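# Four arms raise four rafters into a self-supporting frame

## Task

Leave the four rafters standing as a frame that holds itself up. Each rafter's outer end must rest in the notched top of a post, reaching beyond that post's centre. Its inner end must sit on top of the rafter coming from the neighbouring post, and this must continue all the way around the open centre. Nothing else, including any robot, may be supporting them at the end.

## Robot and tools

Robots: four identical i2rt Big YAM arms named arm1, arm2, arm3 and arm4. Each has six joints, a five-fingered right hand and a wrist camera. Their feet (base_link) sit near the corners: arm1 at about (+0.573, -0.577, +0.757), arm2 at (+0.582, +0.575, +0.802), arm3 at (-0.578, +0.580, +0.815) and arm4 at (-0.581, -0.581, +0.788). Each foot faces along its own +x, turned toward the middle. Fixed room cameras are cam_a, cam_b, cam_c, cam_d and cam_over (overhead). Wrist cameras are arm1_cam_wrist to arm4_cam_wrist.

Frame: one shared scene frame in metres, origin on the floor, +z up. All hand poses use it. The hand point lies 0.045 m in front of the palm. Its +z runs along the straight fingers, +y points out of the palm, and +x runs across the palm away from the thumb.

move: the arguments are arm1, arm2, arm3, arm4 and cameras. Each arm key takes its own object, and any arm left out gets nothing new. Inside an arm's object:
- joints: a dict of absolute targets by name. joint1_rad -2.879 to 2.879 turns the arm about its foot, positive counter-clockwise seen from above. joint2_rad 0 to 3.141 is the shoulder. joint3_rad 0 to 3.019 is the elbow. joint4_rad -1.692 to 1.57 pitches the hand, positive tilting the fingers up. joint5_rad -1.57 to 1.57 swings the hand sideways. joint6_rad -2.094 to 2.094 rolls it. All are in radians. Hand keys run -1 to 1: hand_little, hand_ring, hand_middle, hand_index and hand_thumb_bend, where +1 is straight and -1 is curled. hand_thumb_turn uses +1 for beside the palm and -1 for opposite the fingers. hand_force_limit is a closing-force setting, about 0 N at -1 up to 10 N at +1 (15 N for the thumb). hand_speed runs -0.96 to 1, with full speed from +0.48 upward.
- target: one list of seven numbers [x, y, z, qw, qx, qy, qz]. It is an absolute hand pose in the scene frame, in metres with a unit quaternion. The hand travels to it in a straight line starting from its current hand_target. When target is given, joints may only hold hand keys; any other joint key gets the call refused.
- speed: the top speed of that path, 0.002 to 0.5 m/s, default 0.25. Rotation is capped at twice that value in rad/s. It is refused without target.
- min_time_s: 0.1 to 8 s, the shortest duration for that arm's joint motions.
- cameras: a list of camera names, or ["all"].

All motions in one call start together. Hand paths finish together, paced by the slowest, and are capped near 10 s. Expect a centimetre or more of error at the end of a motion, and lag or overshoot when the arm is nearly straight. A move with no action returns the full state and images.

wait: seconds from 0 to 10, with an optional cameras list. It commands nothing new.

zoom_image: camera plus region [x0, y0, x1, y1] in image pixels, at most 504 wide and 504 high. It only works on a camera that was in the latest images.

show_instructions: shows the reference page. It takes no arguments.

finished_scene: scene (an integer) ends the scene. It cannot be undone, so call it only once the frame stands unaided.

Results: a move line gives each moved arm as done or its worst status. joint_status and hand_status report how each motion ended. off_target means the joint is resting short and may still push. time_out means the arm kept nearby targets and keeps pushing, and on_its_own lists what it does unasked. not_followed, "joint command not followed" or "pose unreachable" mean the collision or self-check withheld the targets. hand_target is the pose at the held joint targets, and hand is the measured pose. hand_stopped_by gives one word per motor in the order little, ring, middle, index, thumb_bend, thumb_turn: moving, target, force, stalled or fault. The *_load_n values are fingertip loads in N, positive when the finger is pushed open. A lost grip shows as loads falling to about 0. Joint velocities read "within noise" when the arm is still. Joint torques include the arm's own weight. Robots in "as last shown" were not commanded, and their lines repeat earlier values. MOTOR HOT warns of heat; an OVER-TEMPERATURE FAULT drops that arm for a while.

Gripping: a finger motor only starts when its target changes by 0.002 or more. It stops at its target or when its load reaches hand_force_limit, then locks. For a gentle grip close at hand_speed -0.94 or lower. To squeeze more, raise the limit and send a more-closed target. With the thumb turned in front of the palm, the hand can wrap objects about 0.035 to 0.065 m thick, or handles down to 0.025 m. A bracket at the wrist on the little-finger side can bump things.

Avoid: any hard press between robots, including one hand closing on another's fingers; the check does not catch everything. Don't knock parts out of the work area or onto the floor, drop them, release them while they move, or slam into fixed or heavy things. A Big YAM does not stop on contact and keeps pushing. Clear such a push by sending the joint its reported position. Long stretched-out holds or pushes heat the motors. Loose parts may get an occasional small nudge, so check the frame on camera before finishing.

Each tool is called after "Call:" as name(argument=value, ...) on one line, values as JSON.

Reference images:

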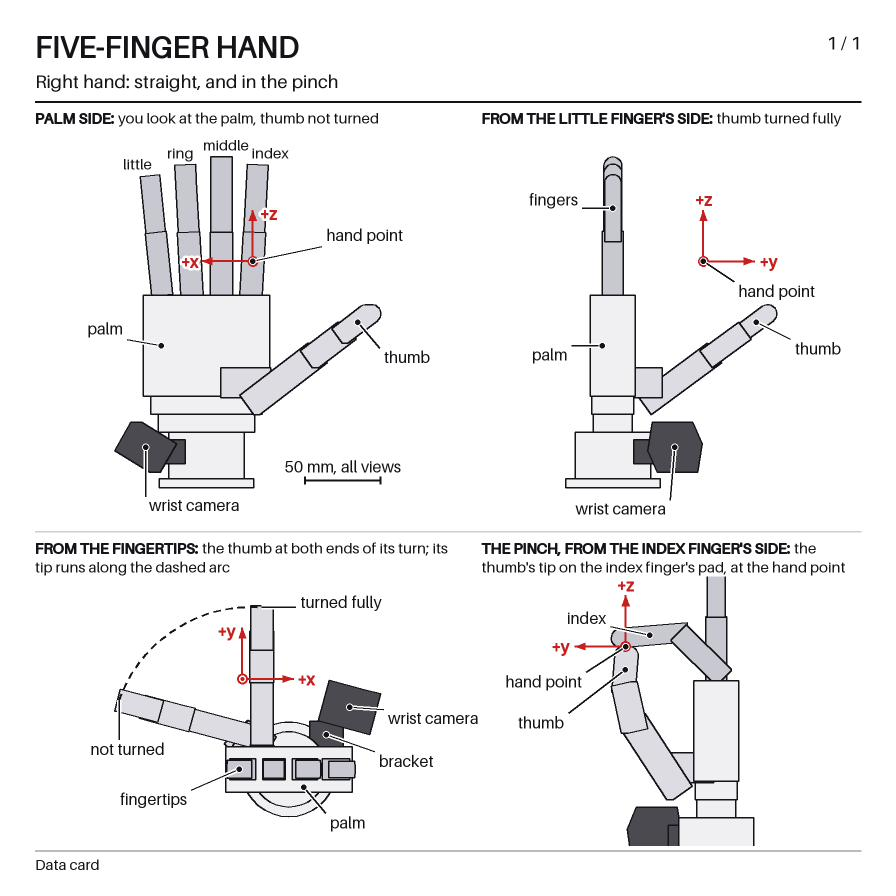

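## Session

Call:
move(arm1={"joints":{"hand_thumb_turn":-1}}, arm2={"joints":{"hand_thumb_turn":-1}}, arm3={"joints":{"hand_thumb_turn":-1}}, arm4={"joints":{"hand_thumb_turn":-1}}, cameras=["all"])

Call:
zoom_image(camera="cam_over", region=[250, 60, 700, 480])

Scene clock: 5.63 s.
Joint torques (N m): arm1=[-1.85 3.72 8.08 2.25 -0.02 0.07] | arm2=[1.03 1.49 9.01 2.07 -0.05 0.11] | arm3=[1.14 0.32 7.5 2.11 0.08 -0.13] | arm4=[-1.73 3.49 8.28 2.29 -0.03 -0.12]
Heat: arm1: hottest joint2_rad 31 °C; arm2: hottest joint3_rad 33 °C; arm3: hottest joint1_rad 31 °C; arm4: hottest joint2_rad 33 °C.
move: arm1 done; arm2 done; arm3 done; arm4 done
Joint velocities: within noise
arm1.joint_positions: joint1_rad=+0.461 joint2_rad=+0.519 joint3_rad=+1.347 joint4_rad=-1.194 joint5_rad=-0.034 joint6_rad=-1.091 hand_little=+1.000 hand_ring=+1.000 hand_middle=+1.000 hand_index=+1.000 hand_thumb_turn=-1.000 hand_thumb_bend=+1.000 hand_force_limit=+0.000 hand_speed=-0.800
arm1.joint_status: all done
arm1.hand_stopped_by: target,target,target,target,target,target
arm1.little_load_n: 0.0
arm1.ring_load_n: 0.0
arm1.middle_load_n: 0.0
arm1.index_load_n: 0.0
arm1.thumb_bend_load_n: 0.0
arm1.thumb_turn_load_n: 0.0
arm1.hand: x=+0.3683 y=-0.4806 z=+1.2642 quat_wxyz=(-0.558, +0.305, +0.769, -0.063) (m; scene frame)
arm1.hand_target: x=+0.3696 y=-0.4810 z=+1.2769 quat_wxyz=(-0.569, +0.302, +0.762, -0.064) (m; scene frame)
arm1.hand_status: not commanded
arm2.joint_positions: joint1_rad=-0.063 joint2_rad=+0.641 joint3_rad=+1.322 joint4_rad=-1.355 joint5_rad=-0.005 joint6_rad=-1.107 hand_little=+1.000 hand_ring=+1.000 hand_middle=+1.000 hand_index=+1.000 hand_thumb_turn=-1.000 hand_thumb_bend=+1.000 hand_force_limit=+0.000 hand_speed=-0.800
arm2.joint_status: all done
arm2.hand_stopped_by: target,target,target,target,target,target
arm2.little_load_n: 0.0
arm2.ring_load_n: 0.0
arm2.middle_load_n: 0.0
arm2.index_load_n: 0.0
arm2.thumb_bend_load_n: 0.0
arm2.thumb_turn_load_n: 0.0
arm2.hand: x=+0.3860 y=+0.4442 z=+1.2434 quat_wxyz=(+0.359, +0.124, -0.894, +0.238) (m; scene frame)
arm2.hand_target: x=+0.3863 y=+0.4442 z=+1.2539 quat_wxyz=(+0.368, +0.123, -0.888, +0.244) (m; scene frame)
arm2.hand_status: not commanded
arm3.joint_positions: joint1_rad=+0.500 joint2_rad=+0.632 joint3_rad=+1.443 joint4_rad=-1.235 joint5_rad=+0.118 joint6_rad=-0.996 hand_little=+1.000 hand_ring=+1.000 hand_middle=+1.000 hand_index=+1.000 hand_thumb_turn=-1.000 hand_thumb_bend=+1.000 hand_force_limit=+0.000 hand_speed=-0.800
arm3.joint_status: all done
arm3.hand_stopped_by: target,target,target,target,target,target
arm3.little_load_n: 0.0
arm3.ring_load_n: 0.0
arm3.middle_load_n: 0.0
arm3.index_load_n: 0.0
arm3.thumb_bend_load_n: 0.0
arm3.thumb_turn_load_n: 0.0
arm3.hand: x=-0.3679 y=+0.4596 z=+1.3394 quat_wxyz=(-0.030, +0.750, -0.378, +0.543) (m; scene frame)
arm3.hand_target: x=-0.3693 y=+0.4601 z=+1.3495 quat_wxyz=(-0.032, +0.743, -0.375, +0.553) (m; scene frame)
arm3.hand_status: not commanded
arm4.joint_positions: joint1_rad=-0.044 joint2_rad=+0.567 joint3_rad=+1.430 joint4_rad=-1.167 joint5_rad=+0.014 joint6_rad=-1.129 hand_little=+1.000 hand_ring=+1.000 hand_middle=+1.000 hand_index=+1.000 hand_thumb_turn=-1.000 hand_thumb_bend=+1.000 hand_force_limit=+0.000 hand_speed=-0.800
arm4.joint_status: all done
arm4.hand_stopped_by: target,target,target,target,target,target
arm4.little_load_n: 0.0
arm4.ring_load_n: 0.0
arm4.middle_load_n: 0.0
arm4.index_load_n: 0.0
arm4.thumb_bend_load_n: 0.0
arm4.thumb_turn_load_n: 0.0
arm4.hand: x=-0.3818 y=-0.4626 z=+1.3381 quat_wxyz=(-0.323, +0.799, +0.112, +0.495) (m; scene frame)
arm4.hand_target: x=-0.3840 y=-0.4646 z=+1.3487 quat_wxyz=(-0.328, +0.792, +0.111, +0.503) (m; scene frame)
arm4.hand_status: not commanded
pictures: arm1_cam_wrist, arm2_cam_wrist, arm3_cam_wrist, arm4_cam_wrist, cam_a, cam_b, cam_c, cam_d, cam_over
camera_calibration:
arm1_cam_wrist: T_world_to_cam=[[0.370996, 0.900102, -0.228427, 0.58428], [0.614054, -0.422309, -0.666778, 0.430325], [-0.696635, 0.107106, -0.709386, 1.31916], [0, 0, 0, 1]] pos_world=[0.437966, -0.485471, 1.35619]
arm2_cam_wrist: T_world_to_cam=[[-0.575146, 0.806282, -0.138261, 0.036588], [0.770857, 0.477593, -0.421526, 0.0259126], [-0.273836, -0.349018, -0.896214, 1.48793], [0, 0, 0, 1]] pos_world=[0.408518, 0.47744, 1.34949]
arm3_cam_wrist: T_world_to_cam=[[-0.467171, -0.864568, -0.185129, 0.469775], [-0.709496, 0.491514, -0.505005, 0.180905], [0.527605, -0.104576, -0.843029, 1.48358], [0, 0, 0, 1]] pos_world=[-0.434928, 0.472382, 1.42903]
arm4_cam_wrist: T_world_to_cam=[[0.586689, -0.776552, -0.229701, 0.17746], [-0.640785, -0.271728, -0.718024, 0.605267], [0.495167, 0.568446, -0.657022, 1.44485], [0, 0, 0, 1]] pos_world=[-0.431712, -0.519046, 1.42466]

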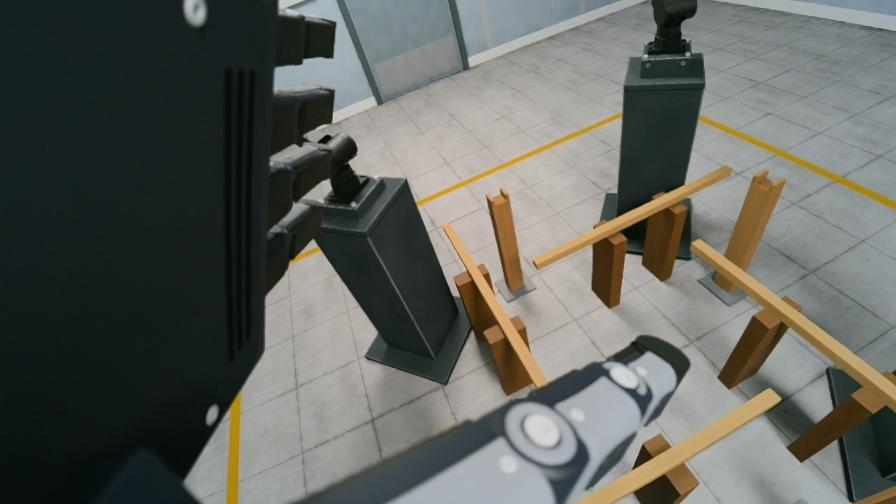

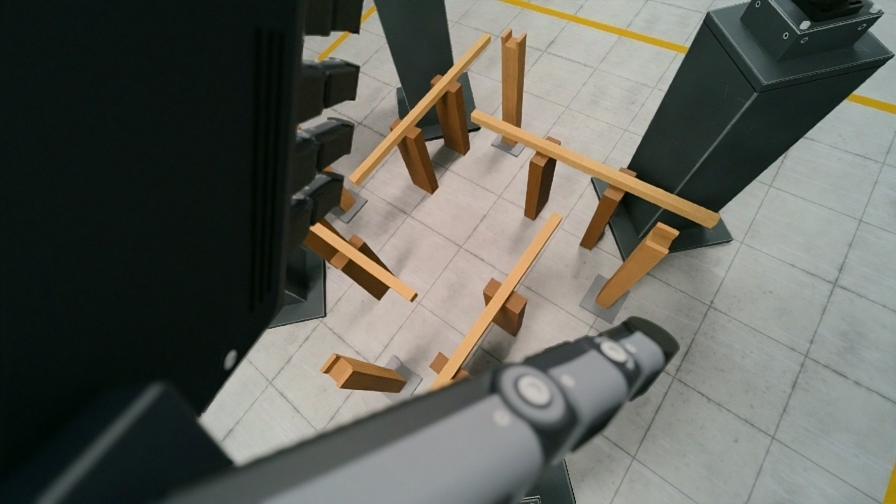

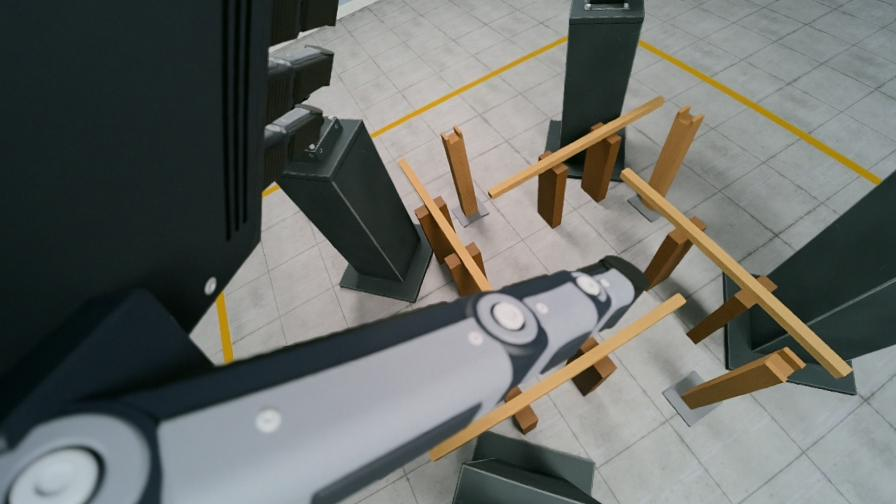

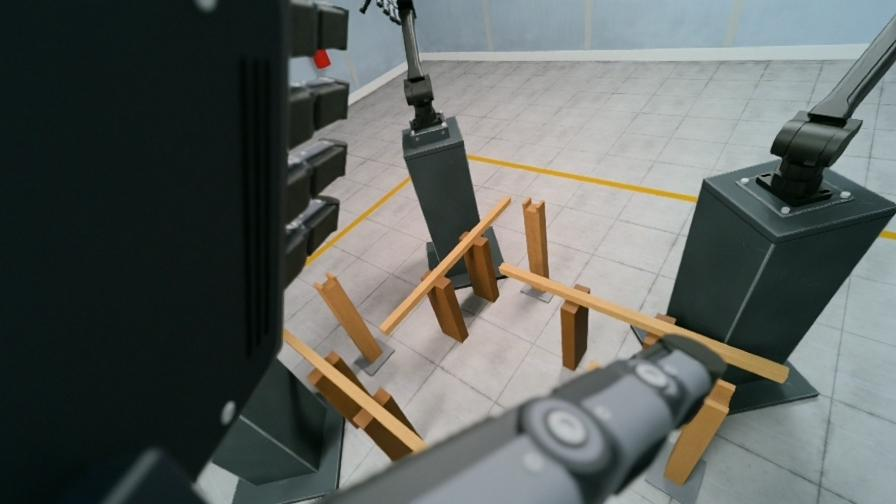

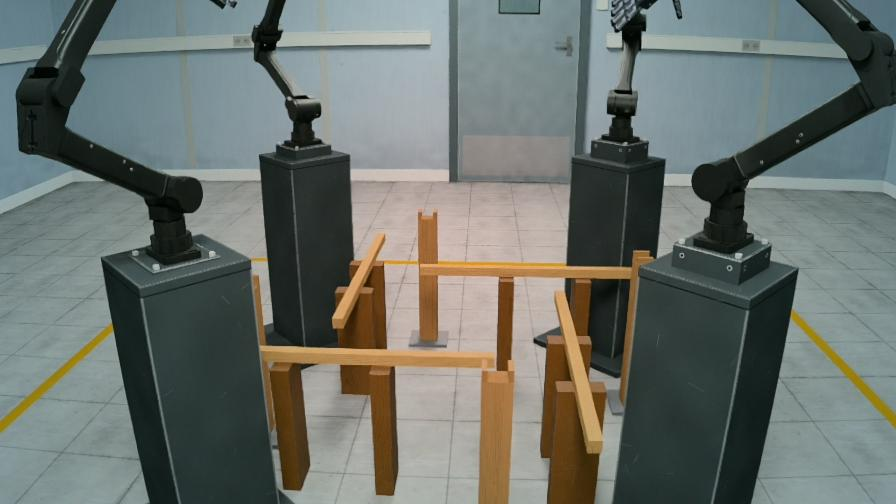

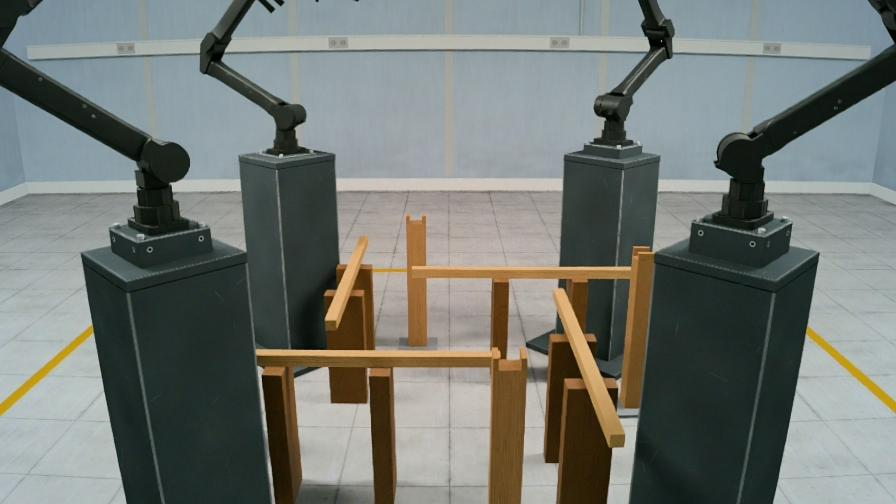

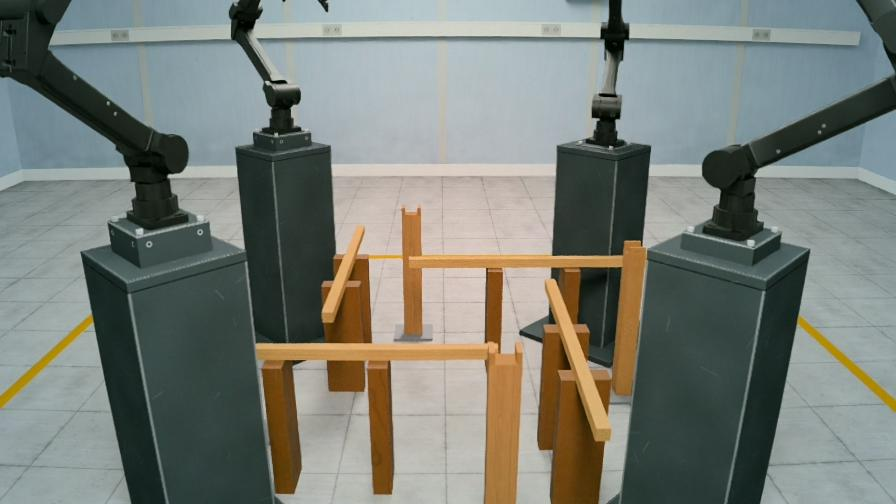

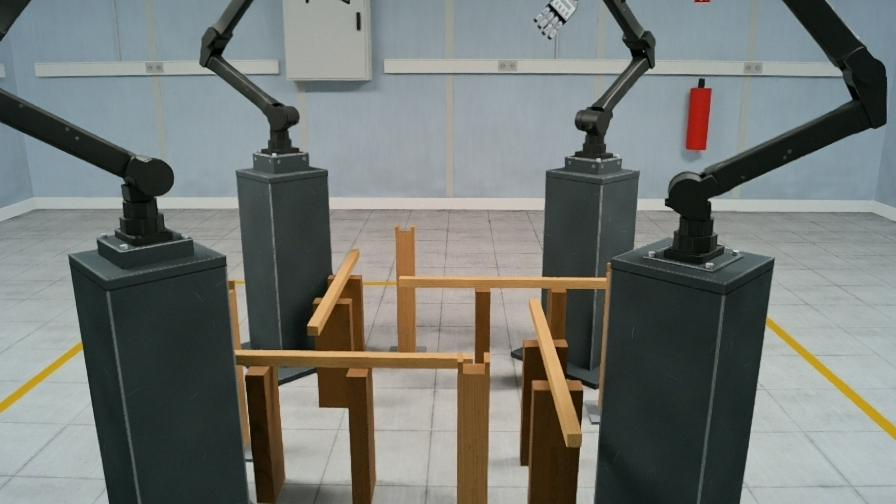

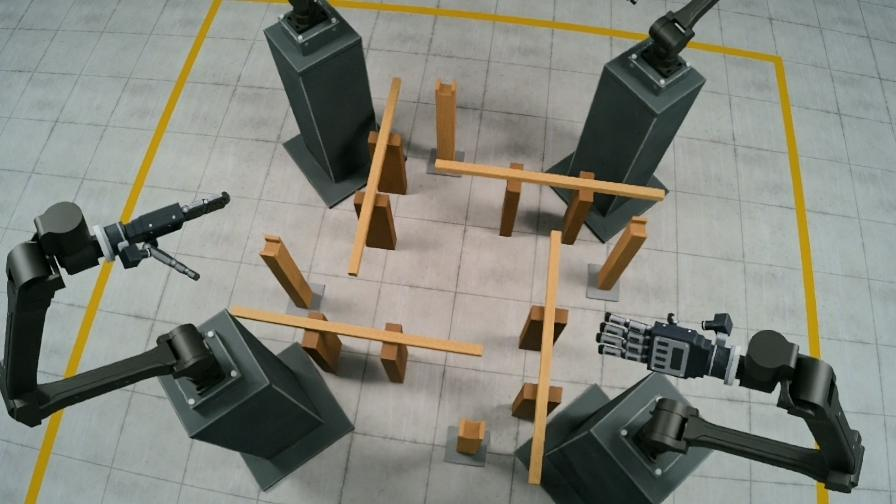

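Scaled by 1.120 from the camera's 896x504 image, which has a finer 1280x720 frame.

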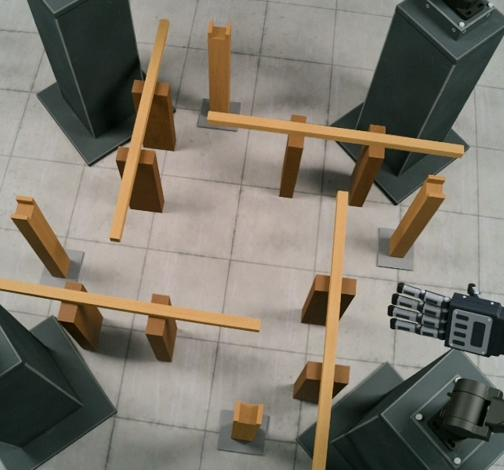

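Call:
move(arm1={"target":[0.317,-0.290,0.525,0,0.7071,0.7071,0]}, arm2={"target":[0.294,0.312,0.525,0,0,1,0]}, arm3={"target":[-0.333,0.291,0.525,0,-0.7071,0.7071,0]}, arm4={"target":[-0.292,-0.328,0.525,0,1,0,0]}, cameras=["all"])

Scene clock: 119.23 s.
Joint torques (N m): arm1=[-2.9 -13.04 4.78 -0.1 0.11 0.25] | arm2=[0.56 -14.45 3.7 0.17 -0.17 0.3] | arm3=[-0.15 -15.74 3.44 -0.28 0.24 0.09] | arm4=[-2.32 -10.4 4.19 0.12 -0.16 0]
Heat: arm1: hottest joint3_rad 32 °C; arm2: hottest joint3_rad 38 °C; arm3: hottest joint3_rad 35 °C; arm4: hottest joint3_rad 35 °C.
move: arm1 done; arm2 done; arm3 done; arm4 done
Joint velocities: within noise
arm1.joint_positions: joint1_rad=-0.015 joint2_rad=+2.202 joint3_rad=+1.008 joint4_rad=-0.371 joint5_rad=-0.012 joint6_rad=-0.796 hand_little=+1.000 hand_ring=+1.000 hand_middle=+1.000 hand_index=+1.000 hand_thumb_turn=-1.000 hand_thumb_bend=+1.000 hand_force_limit=+0.000 hand_speed=-0.800
arm1.joint_status: not commanded
arm1.hand_stopped_by: target,target,target,target,target,target
arm1.little_load_n: 0.0
arm1.ring_load_n: 0.0
arm1.middle_load_n: 0.0
arm1.index_load_n: 0.0
arm1.thumb_bend_load_n: 0.0
arm1.thumb_turn_load_n: 0.0
arm1.hand: x=+0.3203 y=-0.2985 z=+0.5246 quat_wxyz=(+0.003, +0.700, +0.714, -0.001) (m; scene frame)
arm1.hand_target: x=+0.3171 y=-0.2901 z=+0.5251 quat_wxyz=(+0.000, +0.707, +0.707, +0.000) (m; scene frame)
arm1.hand_status: done (0.009 m and 1.2 deg from the pose sent, 0.765 m and 81.1 deg at the start)
arm2.joint_positions: joint1_rad=+0.007 joint2_rad=+2.321 joint3_rad=+1.068 joint4_rad=-0.307 joint5_rad=-0.012 joint6_rad=-0.790 hand_little=+1.000 hand_ring=+1.000 hand_middle=+1.000 hand_index=+1.000 hand_thumb_turn=-1.000 hand_thumb_bend=+1.000 hand_force_limit=+0.000 hand_speed=-0.800
arm2.joint_status: not commanded
arm2.hand_stopped_by: target,target,target,target,target,target
arm2.little_load_n: 0.0
arm2.ring_load_n: 0.0
arm2.middle_load_n: 0.0
arm2.index_load_n: 0.0
arm2.thumb_bend_load_n: 0.0
arm2.thumb_turn_load_n: 0.0
arm2.hand: x=+0.2969 y=+0.3151 z=+0.5295 quat_wxyz=(+0.002, +0.009, -1.000, +0.000) (m; scene frame)
arm2.hand_target: x=+0.2942 y=+0.3122 z=+0.5250 quat_wxyz=(+0.000, +0.000, -1.000, +0.000) (m; scene frame)
arm2.hand_status: done (0.006 m and 1.1 deg from the pose sent, 0.736 m and 53.3 deg at the start)
arm3.joint_positions: joint1_rad=-0.016 joint2_rad=+2.361 joint3_rad=+1.047 joint4_rad=-0.260 joint5_rad=-0.003 joint6_rad=-0.821 hand_little=+1.000 hand_ring=+1.000 hand_middle=+1.000 hand_index=+1.000 hand_thumb_turn=-1.000 hand_thumb_bend=+1.000 hand_force_limit=+0.000 hand_speed=-0.800
arm3.joint_status: not commanded
arm3.hand_stopped_by: target,target,target,target,target,target
arm3.little_load_n: 0.0
arm3.ring_load_n: 0.0
arm3.middle_load_n: 0.0
arm3.index_load_n: 0.0
arm3.thumb_bend_load_n: 0.0
arm3.thumb_turn_load_n: 0.0
arm3.hand: x=-0.3347 y=+0.2981 z=+0.5262 quat_wxyz=(-0.002, +0.715, -0.699, -0.002) (m; scene frame)
arm3.hand_target: x=-0.3332 y=+0.2911 z=+0.5250 quat_wxyz=(+0.000, +0.707, -0.707, +0.000) (m; scene frame)
arm3.hand_status: done (0.007 m and 1.4 deg from the pose sent, 0.833 m and 74.3 deg at the start)
arm4.joint_positions: joint1_rad=+0.010 joint2_rad=+2.287 joint3_rad=+1.036 joint4_rad=-0.317 joint5_rad=+0.005 joint6_rad=-0.803 hand_little=+1.000 hand_ring=+1.000 hand_middle=+1.000 hand_index=+1.000 hand_thumb_turn=-1.000 hand_thumb_bend=+1.000 hand_force_limit=+0.000 hand_speed=-0.800
arm4.joint_status: not commanded
arm4.hand_stopped_by: target,target,target,target,target,target
arm4.little_load_n: 0.0
arm4.ring_load_n: 0.0
arm4.middle_load_n: 0.0
arm4.index_load_n: 0.0
arm4.thumb_bend_load_n: 0.0
arm4.thumb_turn_load_n: 0.0
arm4.hand: x=-0.2976 y=-0.3298 z=+0.5285 quat_wxyz=(+0.001, +1.000, +0.009, +0.002) (m; scene frame)
arm4.hand_target: x=-0.2921 y=-0.3281 z=+0.5250 quat_wxyz=(+0.000, +1.000, +0.000, +0.000) (m; scene frame)
arm4.hand_status: done (0.007 m and 1.1 deg from the pose sent, 0.829 m and 74.0 deg at the start)
pictures: arm1_cam_wrist, arm2_cam_wrist, arm3_cam_wrist, arm4_cam_wrist, cam_a, cam_b, cam_c, cam_d, cam_over
camera_calibration:
arm1_cam_wrist: T_world_to_cam=[[0.968629, 0.246791, 0.0292063, -0.252426], [0.213303, -0.885933, 0.411856, -0.532446], [0.127517, -0.392705, -0.910781, 0.434064], [0, 0, 0, 1]] pos_world=[0.302729, -0.238956, 0.622]
arm2_cam_wrist: T_world_to_cam=[[-0.289676, 0.957104, -0.00635215, -0.211516], [0.865036, 0.26464, 0.426238, -0.55442], [0.409635, 0.117976, -0.904589, 0.433092], [0, 0, 0, 1]] pos_world=[0.240913, 0.29807, 0.626741]
arm3_cam_wrist: T_world_to_cam=[[-0.942332, -0.334673, -0.00187931, -0.218314], [-0.275934, 0.773741, 0.570251, -0.631631], [-0.189394, 0.537884, -0.821469, 0.320752], [0, 0, 0, 1]] pos_world=[-0.319265, 0.243127, 0.623265]
arm4_cam_wrist: T_world_to_cam=[[0.213423, -0.976959, -0.00156433, -0.252514], [-0.890083, -0.195104, 0.411929, -0.532058], [-0.402743, -0.0865229, -0.911214, 0.446815], [0, 0, 0, 1]] pos_world=[-0.239732, -0.311843, 0.62592]

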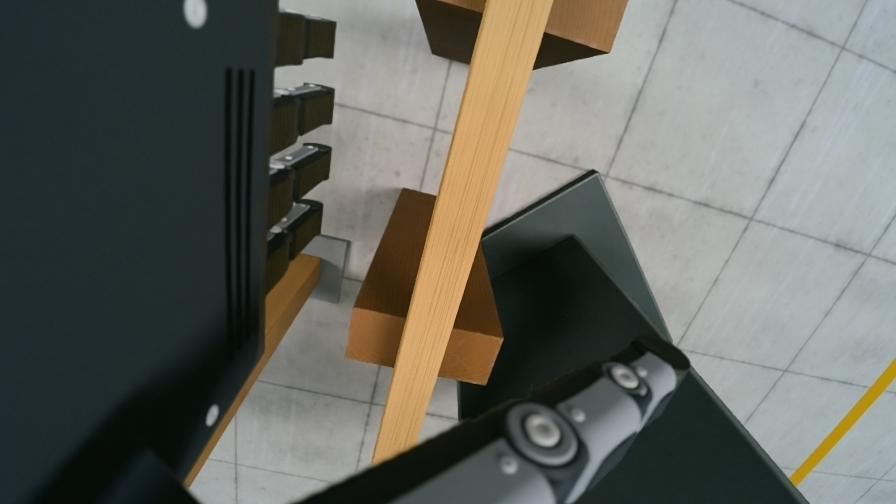

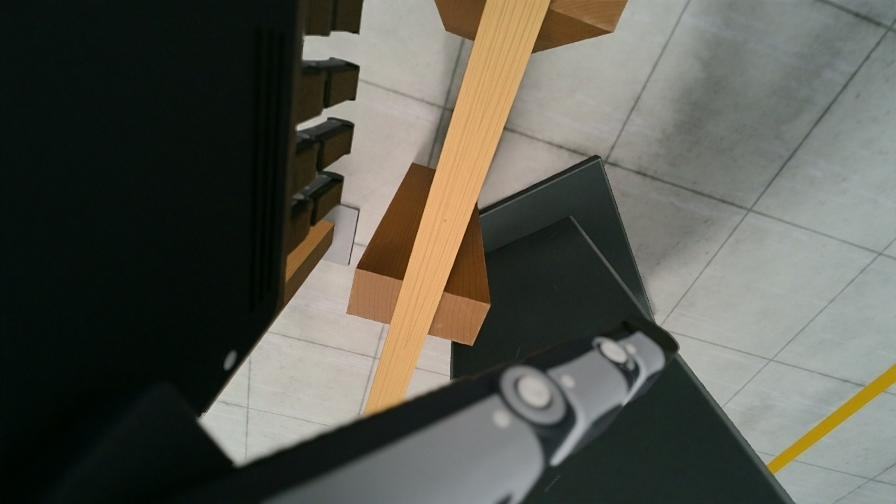

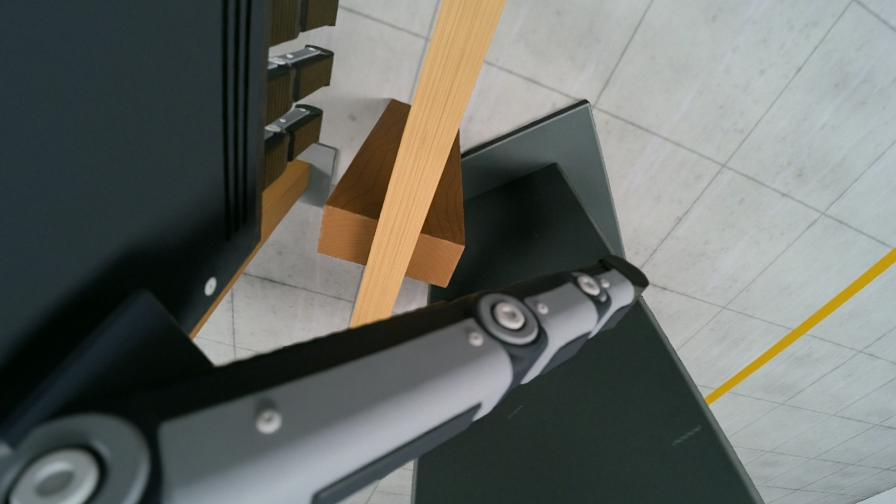

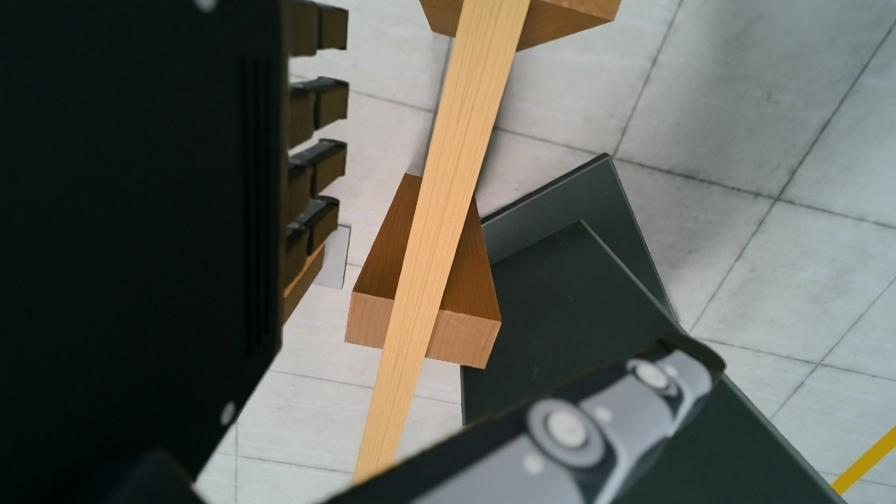

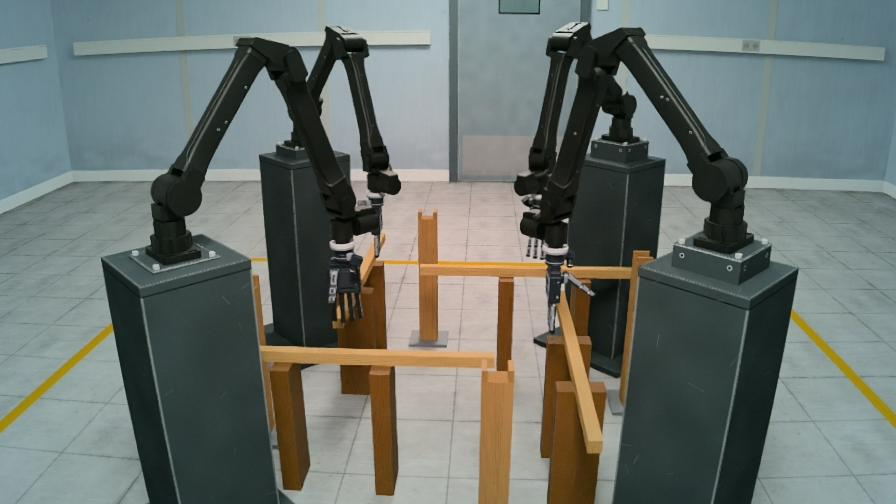

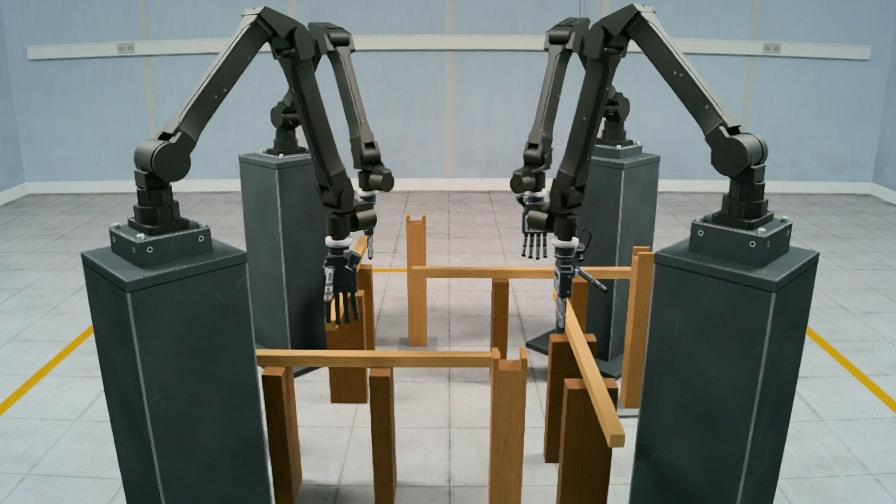

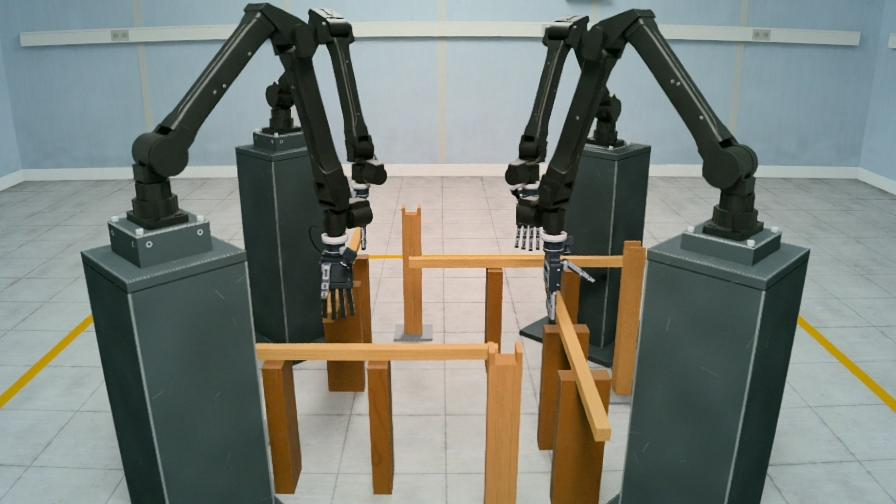

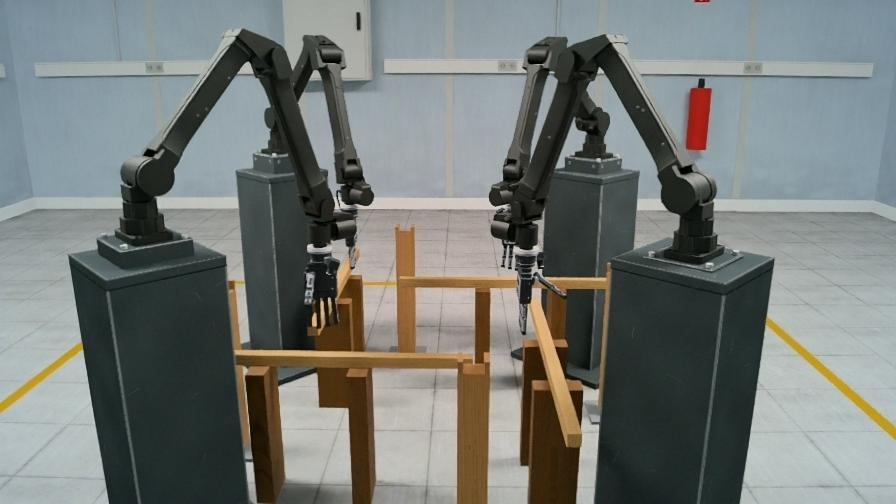

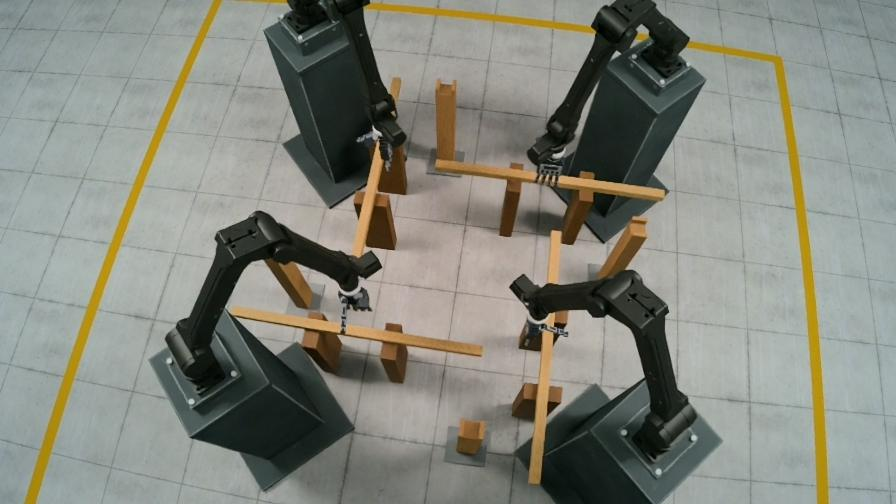

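Call:
move(arm1={"target":[0.354,-0.321,0.353,0,0.7046,0.7096,0],"speed":0.08}, arm2={"target":[0.317,0.343,0.350,0,0,1,0],"speed":0.08}, arm3={"target":[-0.350,0.313,0.353,0,-0.7120,0.7022,0],"speed":0.08}, arm4={"target":[-0.320,-0.346,0.351,0,1,-0.0096,0],"speed":0.08}, cameras=["arm1_cam_wrist","arm2_cam_wrist","arm3_cam_wrist","arm4_cam_wrist"])

Scene clock: 183.30 s.
Joint torques (N m): arm1=[-2.96 -13.45 1.59 0.94 0.09 0.09] | arm2=[0.09 -14.56 0.77 0.95 -0.17 0.24] | arm3=[-0.09 -15.33 1.24 0.36 0.24 0.02] | arm4=[-1.55 -10.81 1.32 0.69 -0.15 0.01]
Heat: arm1: hottest joint2_rad 33 °C; arm2: hottest joint3_rad 35 °C; arm3: hottest joint3_rad 33 °C; arm4: hottest joint2_rad 35 °C.
move: arm1 done; arm2 done; arm3 done; arm4 done
Joint velocities: within noise
arm1.joint_positions: joint1_rad=-0.018 joint2_rad=+2.636 joint3_rad=+1.105 joint4_rad=-0.039 joint5_rad=-0.012 joint6_rad=-0.796 hand_little=+1.000 hand_ring=+1.000 hand_middle=+1.000 hand_index=+1.000 hand_thumb_turn=-1.000 hand_thumb_bend=+1.000 hand_force_limit=+0.000 hand_speed=-0.800
arm1.joint_status: not commanded
arm1.hand_stopped_by: target,target,target,target,target,target
arm1.little_load_n: 0.0
arm1.ring_load_n: 0.0
arm1.middle_load_n: 0.0
arm1.index_load_n: 0.0
arm1.thumb_bend_load_n: 0.0
arm1.thumb_turn_load_n: 0.0
arm1.hand: x=+0.3526 y=-0.3263 z=+0.3573 quat_wxyz=(+0.005, +0.702, +0.713, -0.001) (m; scene frame)
arm1.hand_target: x=+0.3540 y=-0.3210 z=+0.3531 quat_wxyz=(+0.000, +0.705, +0.710, +0.000) (m; scene frame)
arm1.hand_status: done (0.007 m and 0.8 deg from the pose sent, 0.176 m and 0.8 deg at the start)
arm2.joint_positions: joint1_rad=+0.007 joint2_rad=+2.762 joint3_rad=+1.247 joint4_rad=-0.049 joint5_rad=-0.012 joint6_rad=-0.790 hand_little=+1.000 hand_ring=+1.000 hand_middle=+1.000 hand_index=+1.000 hand_thumb_turn=-1.000 hand_thumb_bend=+1.000 hand_force_limit=+0.000 hand_speed=-0.800
arm2.joint_status: not commanded
arm2.hand_stopped_by: target,target,target,target,target,target
arm2.little_load_n: 0.0
arm2.ring_load_n: 0.0
arm2.middle_load_n: 0.0
arm2.index_load_n: 0.0
arm2.thumb_bend_load_n: 0.0
arm2.thumb_turn_load_n: 0.0
arm2.hand: x=+0.3165 y=+0.3391 z=+0.3577 quat_wxyz=(+0.001, +0.009, -1.000, -0.001) (m; scene frame)
arm2.hand_target: x=+0.3171 y=+0.3430 z=+0.3502 quat_wxyz=(+0.000, +0.000, -1.000, +0.000) (m; scene frame)
arm2.hand_status: done (0.009 m and 1.0 deg from the pose sent, 0.183 m and 1.1 deg at the start)
arm3.joint_positions: joint1_rad=-0.016 joint2_rad=+2.802 joint3_rad=+1.264 joint4_rad=-0.040 joint5_rad=-0.003 joint6_rad=-0.821 hand_little=+1.000 hand_ring=+1.000 hand_middle=+1.000 hand_index=+1.000 hand_thumb_turn=-1.000 hand_thumb_bend=+1.000 hand_force_limit=+0.000 hand_speed=-0.800
arm3.joint_status: not commanded
arm3.hand_stopped_by: target,target,target,target,target,target
arm3.little_load_n: 0.0
arm3.ring_load_n: 0.0
arm3.middle_load_n: 0.0
arm3.index_load_n: 0.0
arm3.thumb_bend_load_n: 0.0
arm3.thumb_turn_load_n: 0.0
arm3.hand: x=-0.3505 y=+0.3143 z=+0.3581 quat_wxyz=(-0.002, +0.715, -0.699, -0.004) (m; scene frame)
arm3.hand_target: x=-0.3501 y=+0.3131 z=+0.3531 quat_wxyz=(+0.000, +0.712, -0.702, +0.000) (m; scene frame)
arm3.hand_status: done (0.005 m and 0.7 deg from the pose sent, 0.175 m and 0.6 deg at the start)
arm4.joint_positions: joint1_rad=+0.010 joint2_rad=+2.731 joint3_rad=+1.215 joint4_rad=-0.055 joint5_rad=+0.005 joint6_rad=-0.771 hand_little=+1.000 hand_ring=+1.000 hand_middle=+1.000 hand_index=+1.000 hand_thumb_turn=-1.000 hand_thumb_bend=+1.000 hand_force_limit=+0.000 hand_speed=-0.800
arm4.joint_status: not commanded
arm4.hand_stopped_by: target,target,target,target,target,target
arm4.little_load_n: 0.5
arm4.ring_load_n: 0.0
arm4.middle_load_n: 0.0
arm4.index_load_n: 0.0
arm4.thumb_bend_load_n: 0.0
arm4.thumb_turn_load_n: 0.0
arm4.hand: x=-0.3176 y=-0.3468 z=+0.3578 quat_wxyz=(+0.002, +1.000, -0.007, +0.001) (m; scene frame)
arm4.hand_target: x=-0.3200 y=-0.3461 z=+0.3512 quat_wxyz=(+0.000, +1.000, -0.010, +0.000) (m; scene frame)
arm4.hand_status: done (0.007 m and 0.4 deg from the pose sent, 0.180 m and 2.2 deg at the start)
pictures: arm1_cam_wrist, arm2_cam_wrist, arm3_cam_wrist, arm4_cam_wrist
camera_calibration:
arm1_cam_wrist: T_world_to_cam=[[0.969489, 0.243097, 0.031557, -0.274299], [0.208496, -0.885422, 0.4154, -0.494464], [0.128924, -0.396146, -0.909091, 0.264489], [0, 0, 0, 1]] pos_world=[0.334925, -0.266352, 0.454501]
arm2_cam_wrist: T_world_to_cam=[[-0.288519, 0.95746, -0.00520211, -0.230735], [0.864311, 0.26278, 0.428851, -0.504548], [0.411975, 0.119235, -0.90336, 0.265308], [0, 0, 0, 1]] pos_world=[0.260215, 0.32187, 0.454845]
arm3_cam_wrist: T_world_to_cam=[[-0.942375, -0.334559, -0.000310927, -0.22877], [-0.274329, 0.772189, 0.573121, -0.552695], [-0.191503, 0.54018, -0.819471, 0.168859], [0, 0, 0, 1]] pos_world=[-0.334871, 0.259033, 0.455065]
arm4_cam_wrist: T_world_to_cam=[[0.182008, -0.983297, -0.000399831, -0.277738], [-0.895213, -0.165872, 0.413619, -0.475065], [-0.406776, -0.0749241, -0.91045, 0.284186], [0, 0, 0, 1]] pos_world=[-0.259133, -0.330607, 0.455122]

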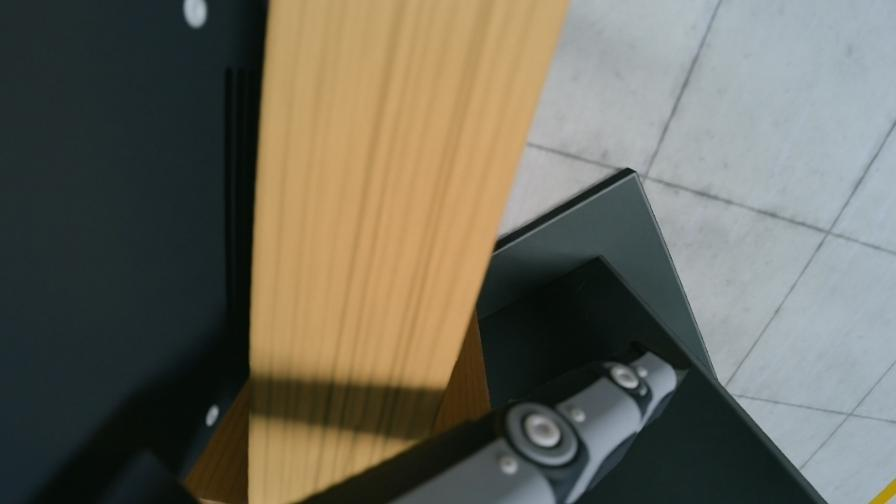

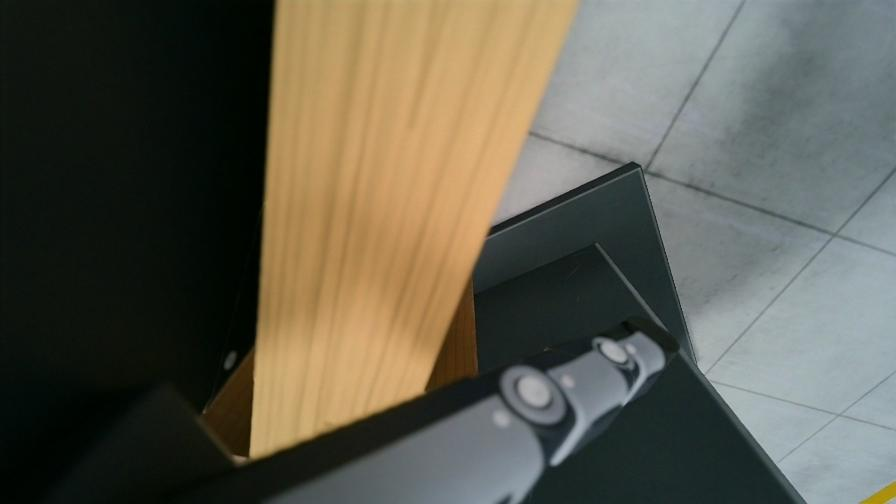

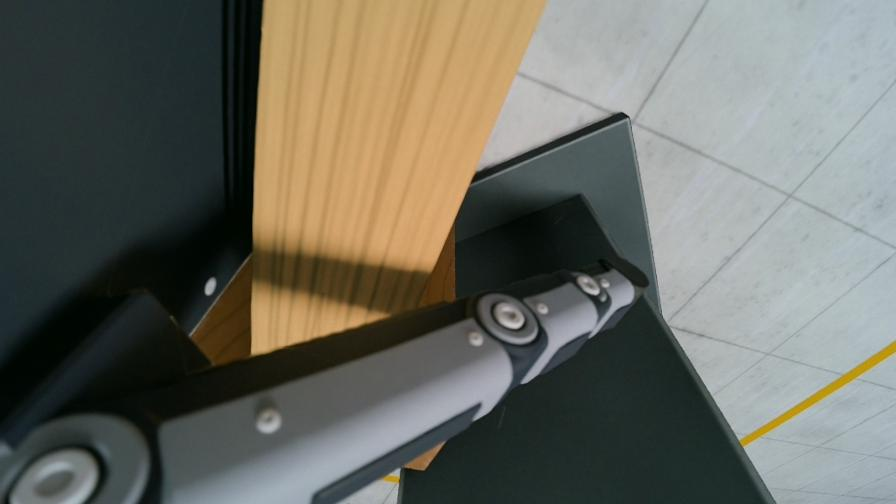

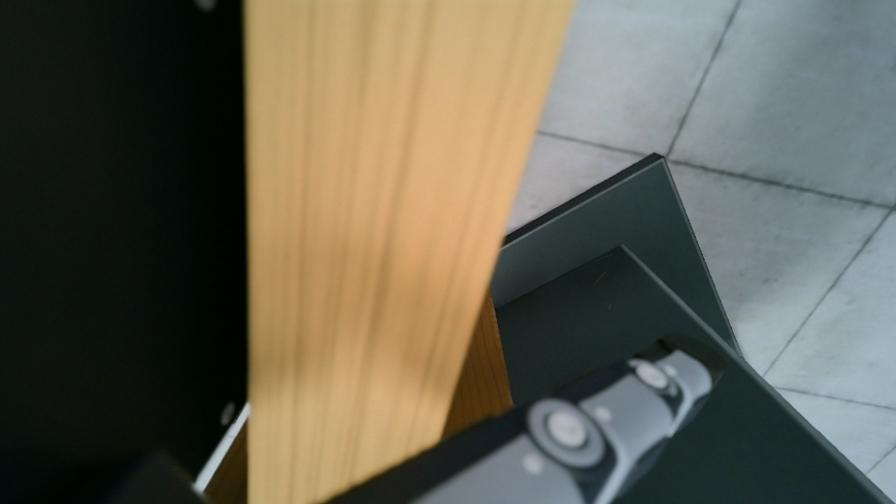

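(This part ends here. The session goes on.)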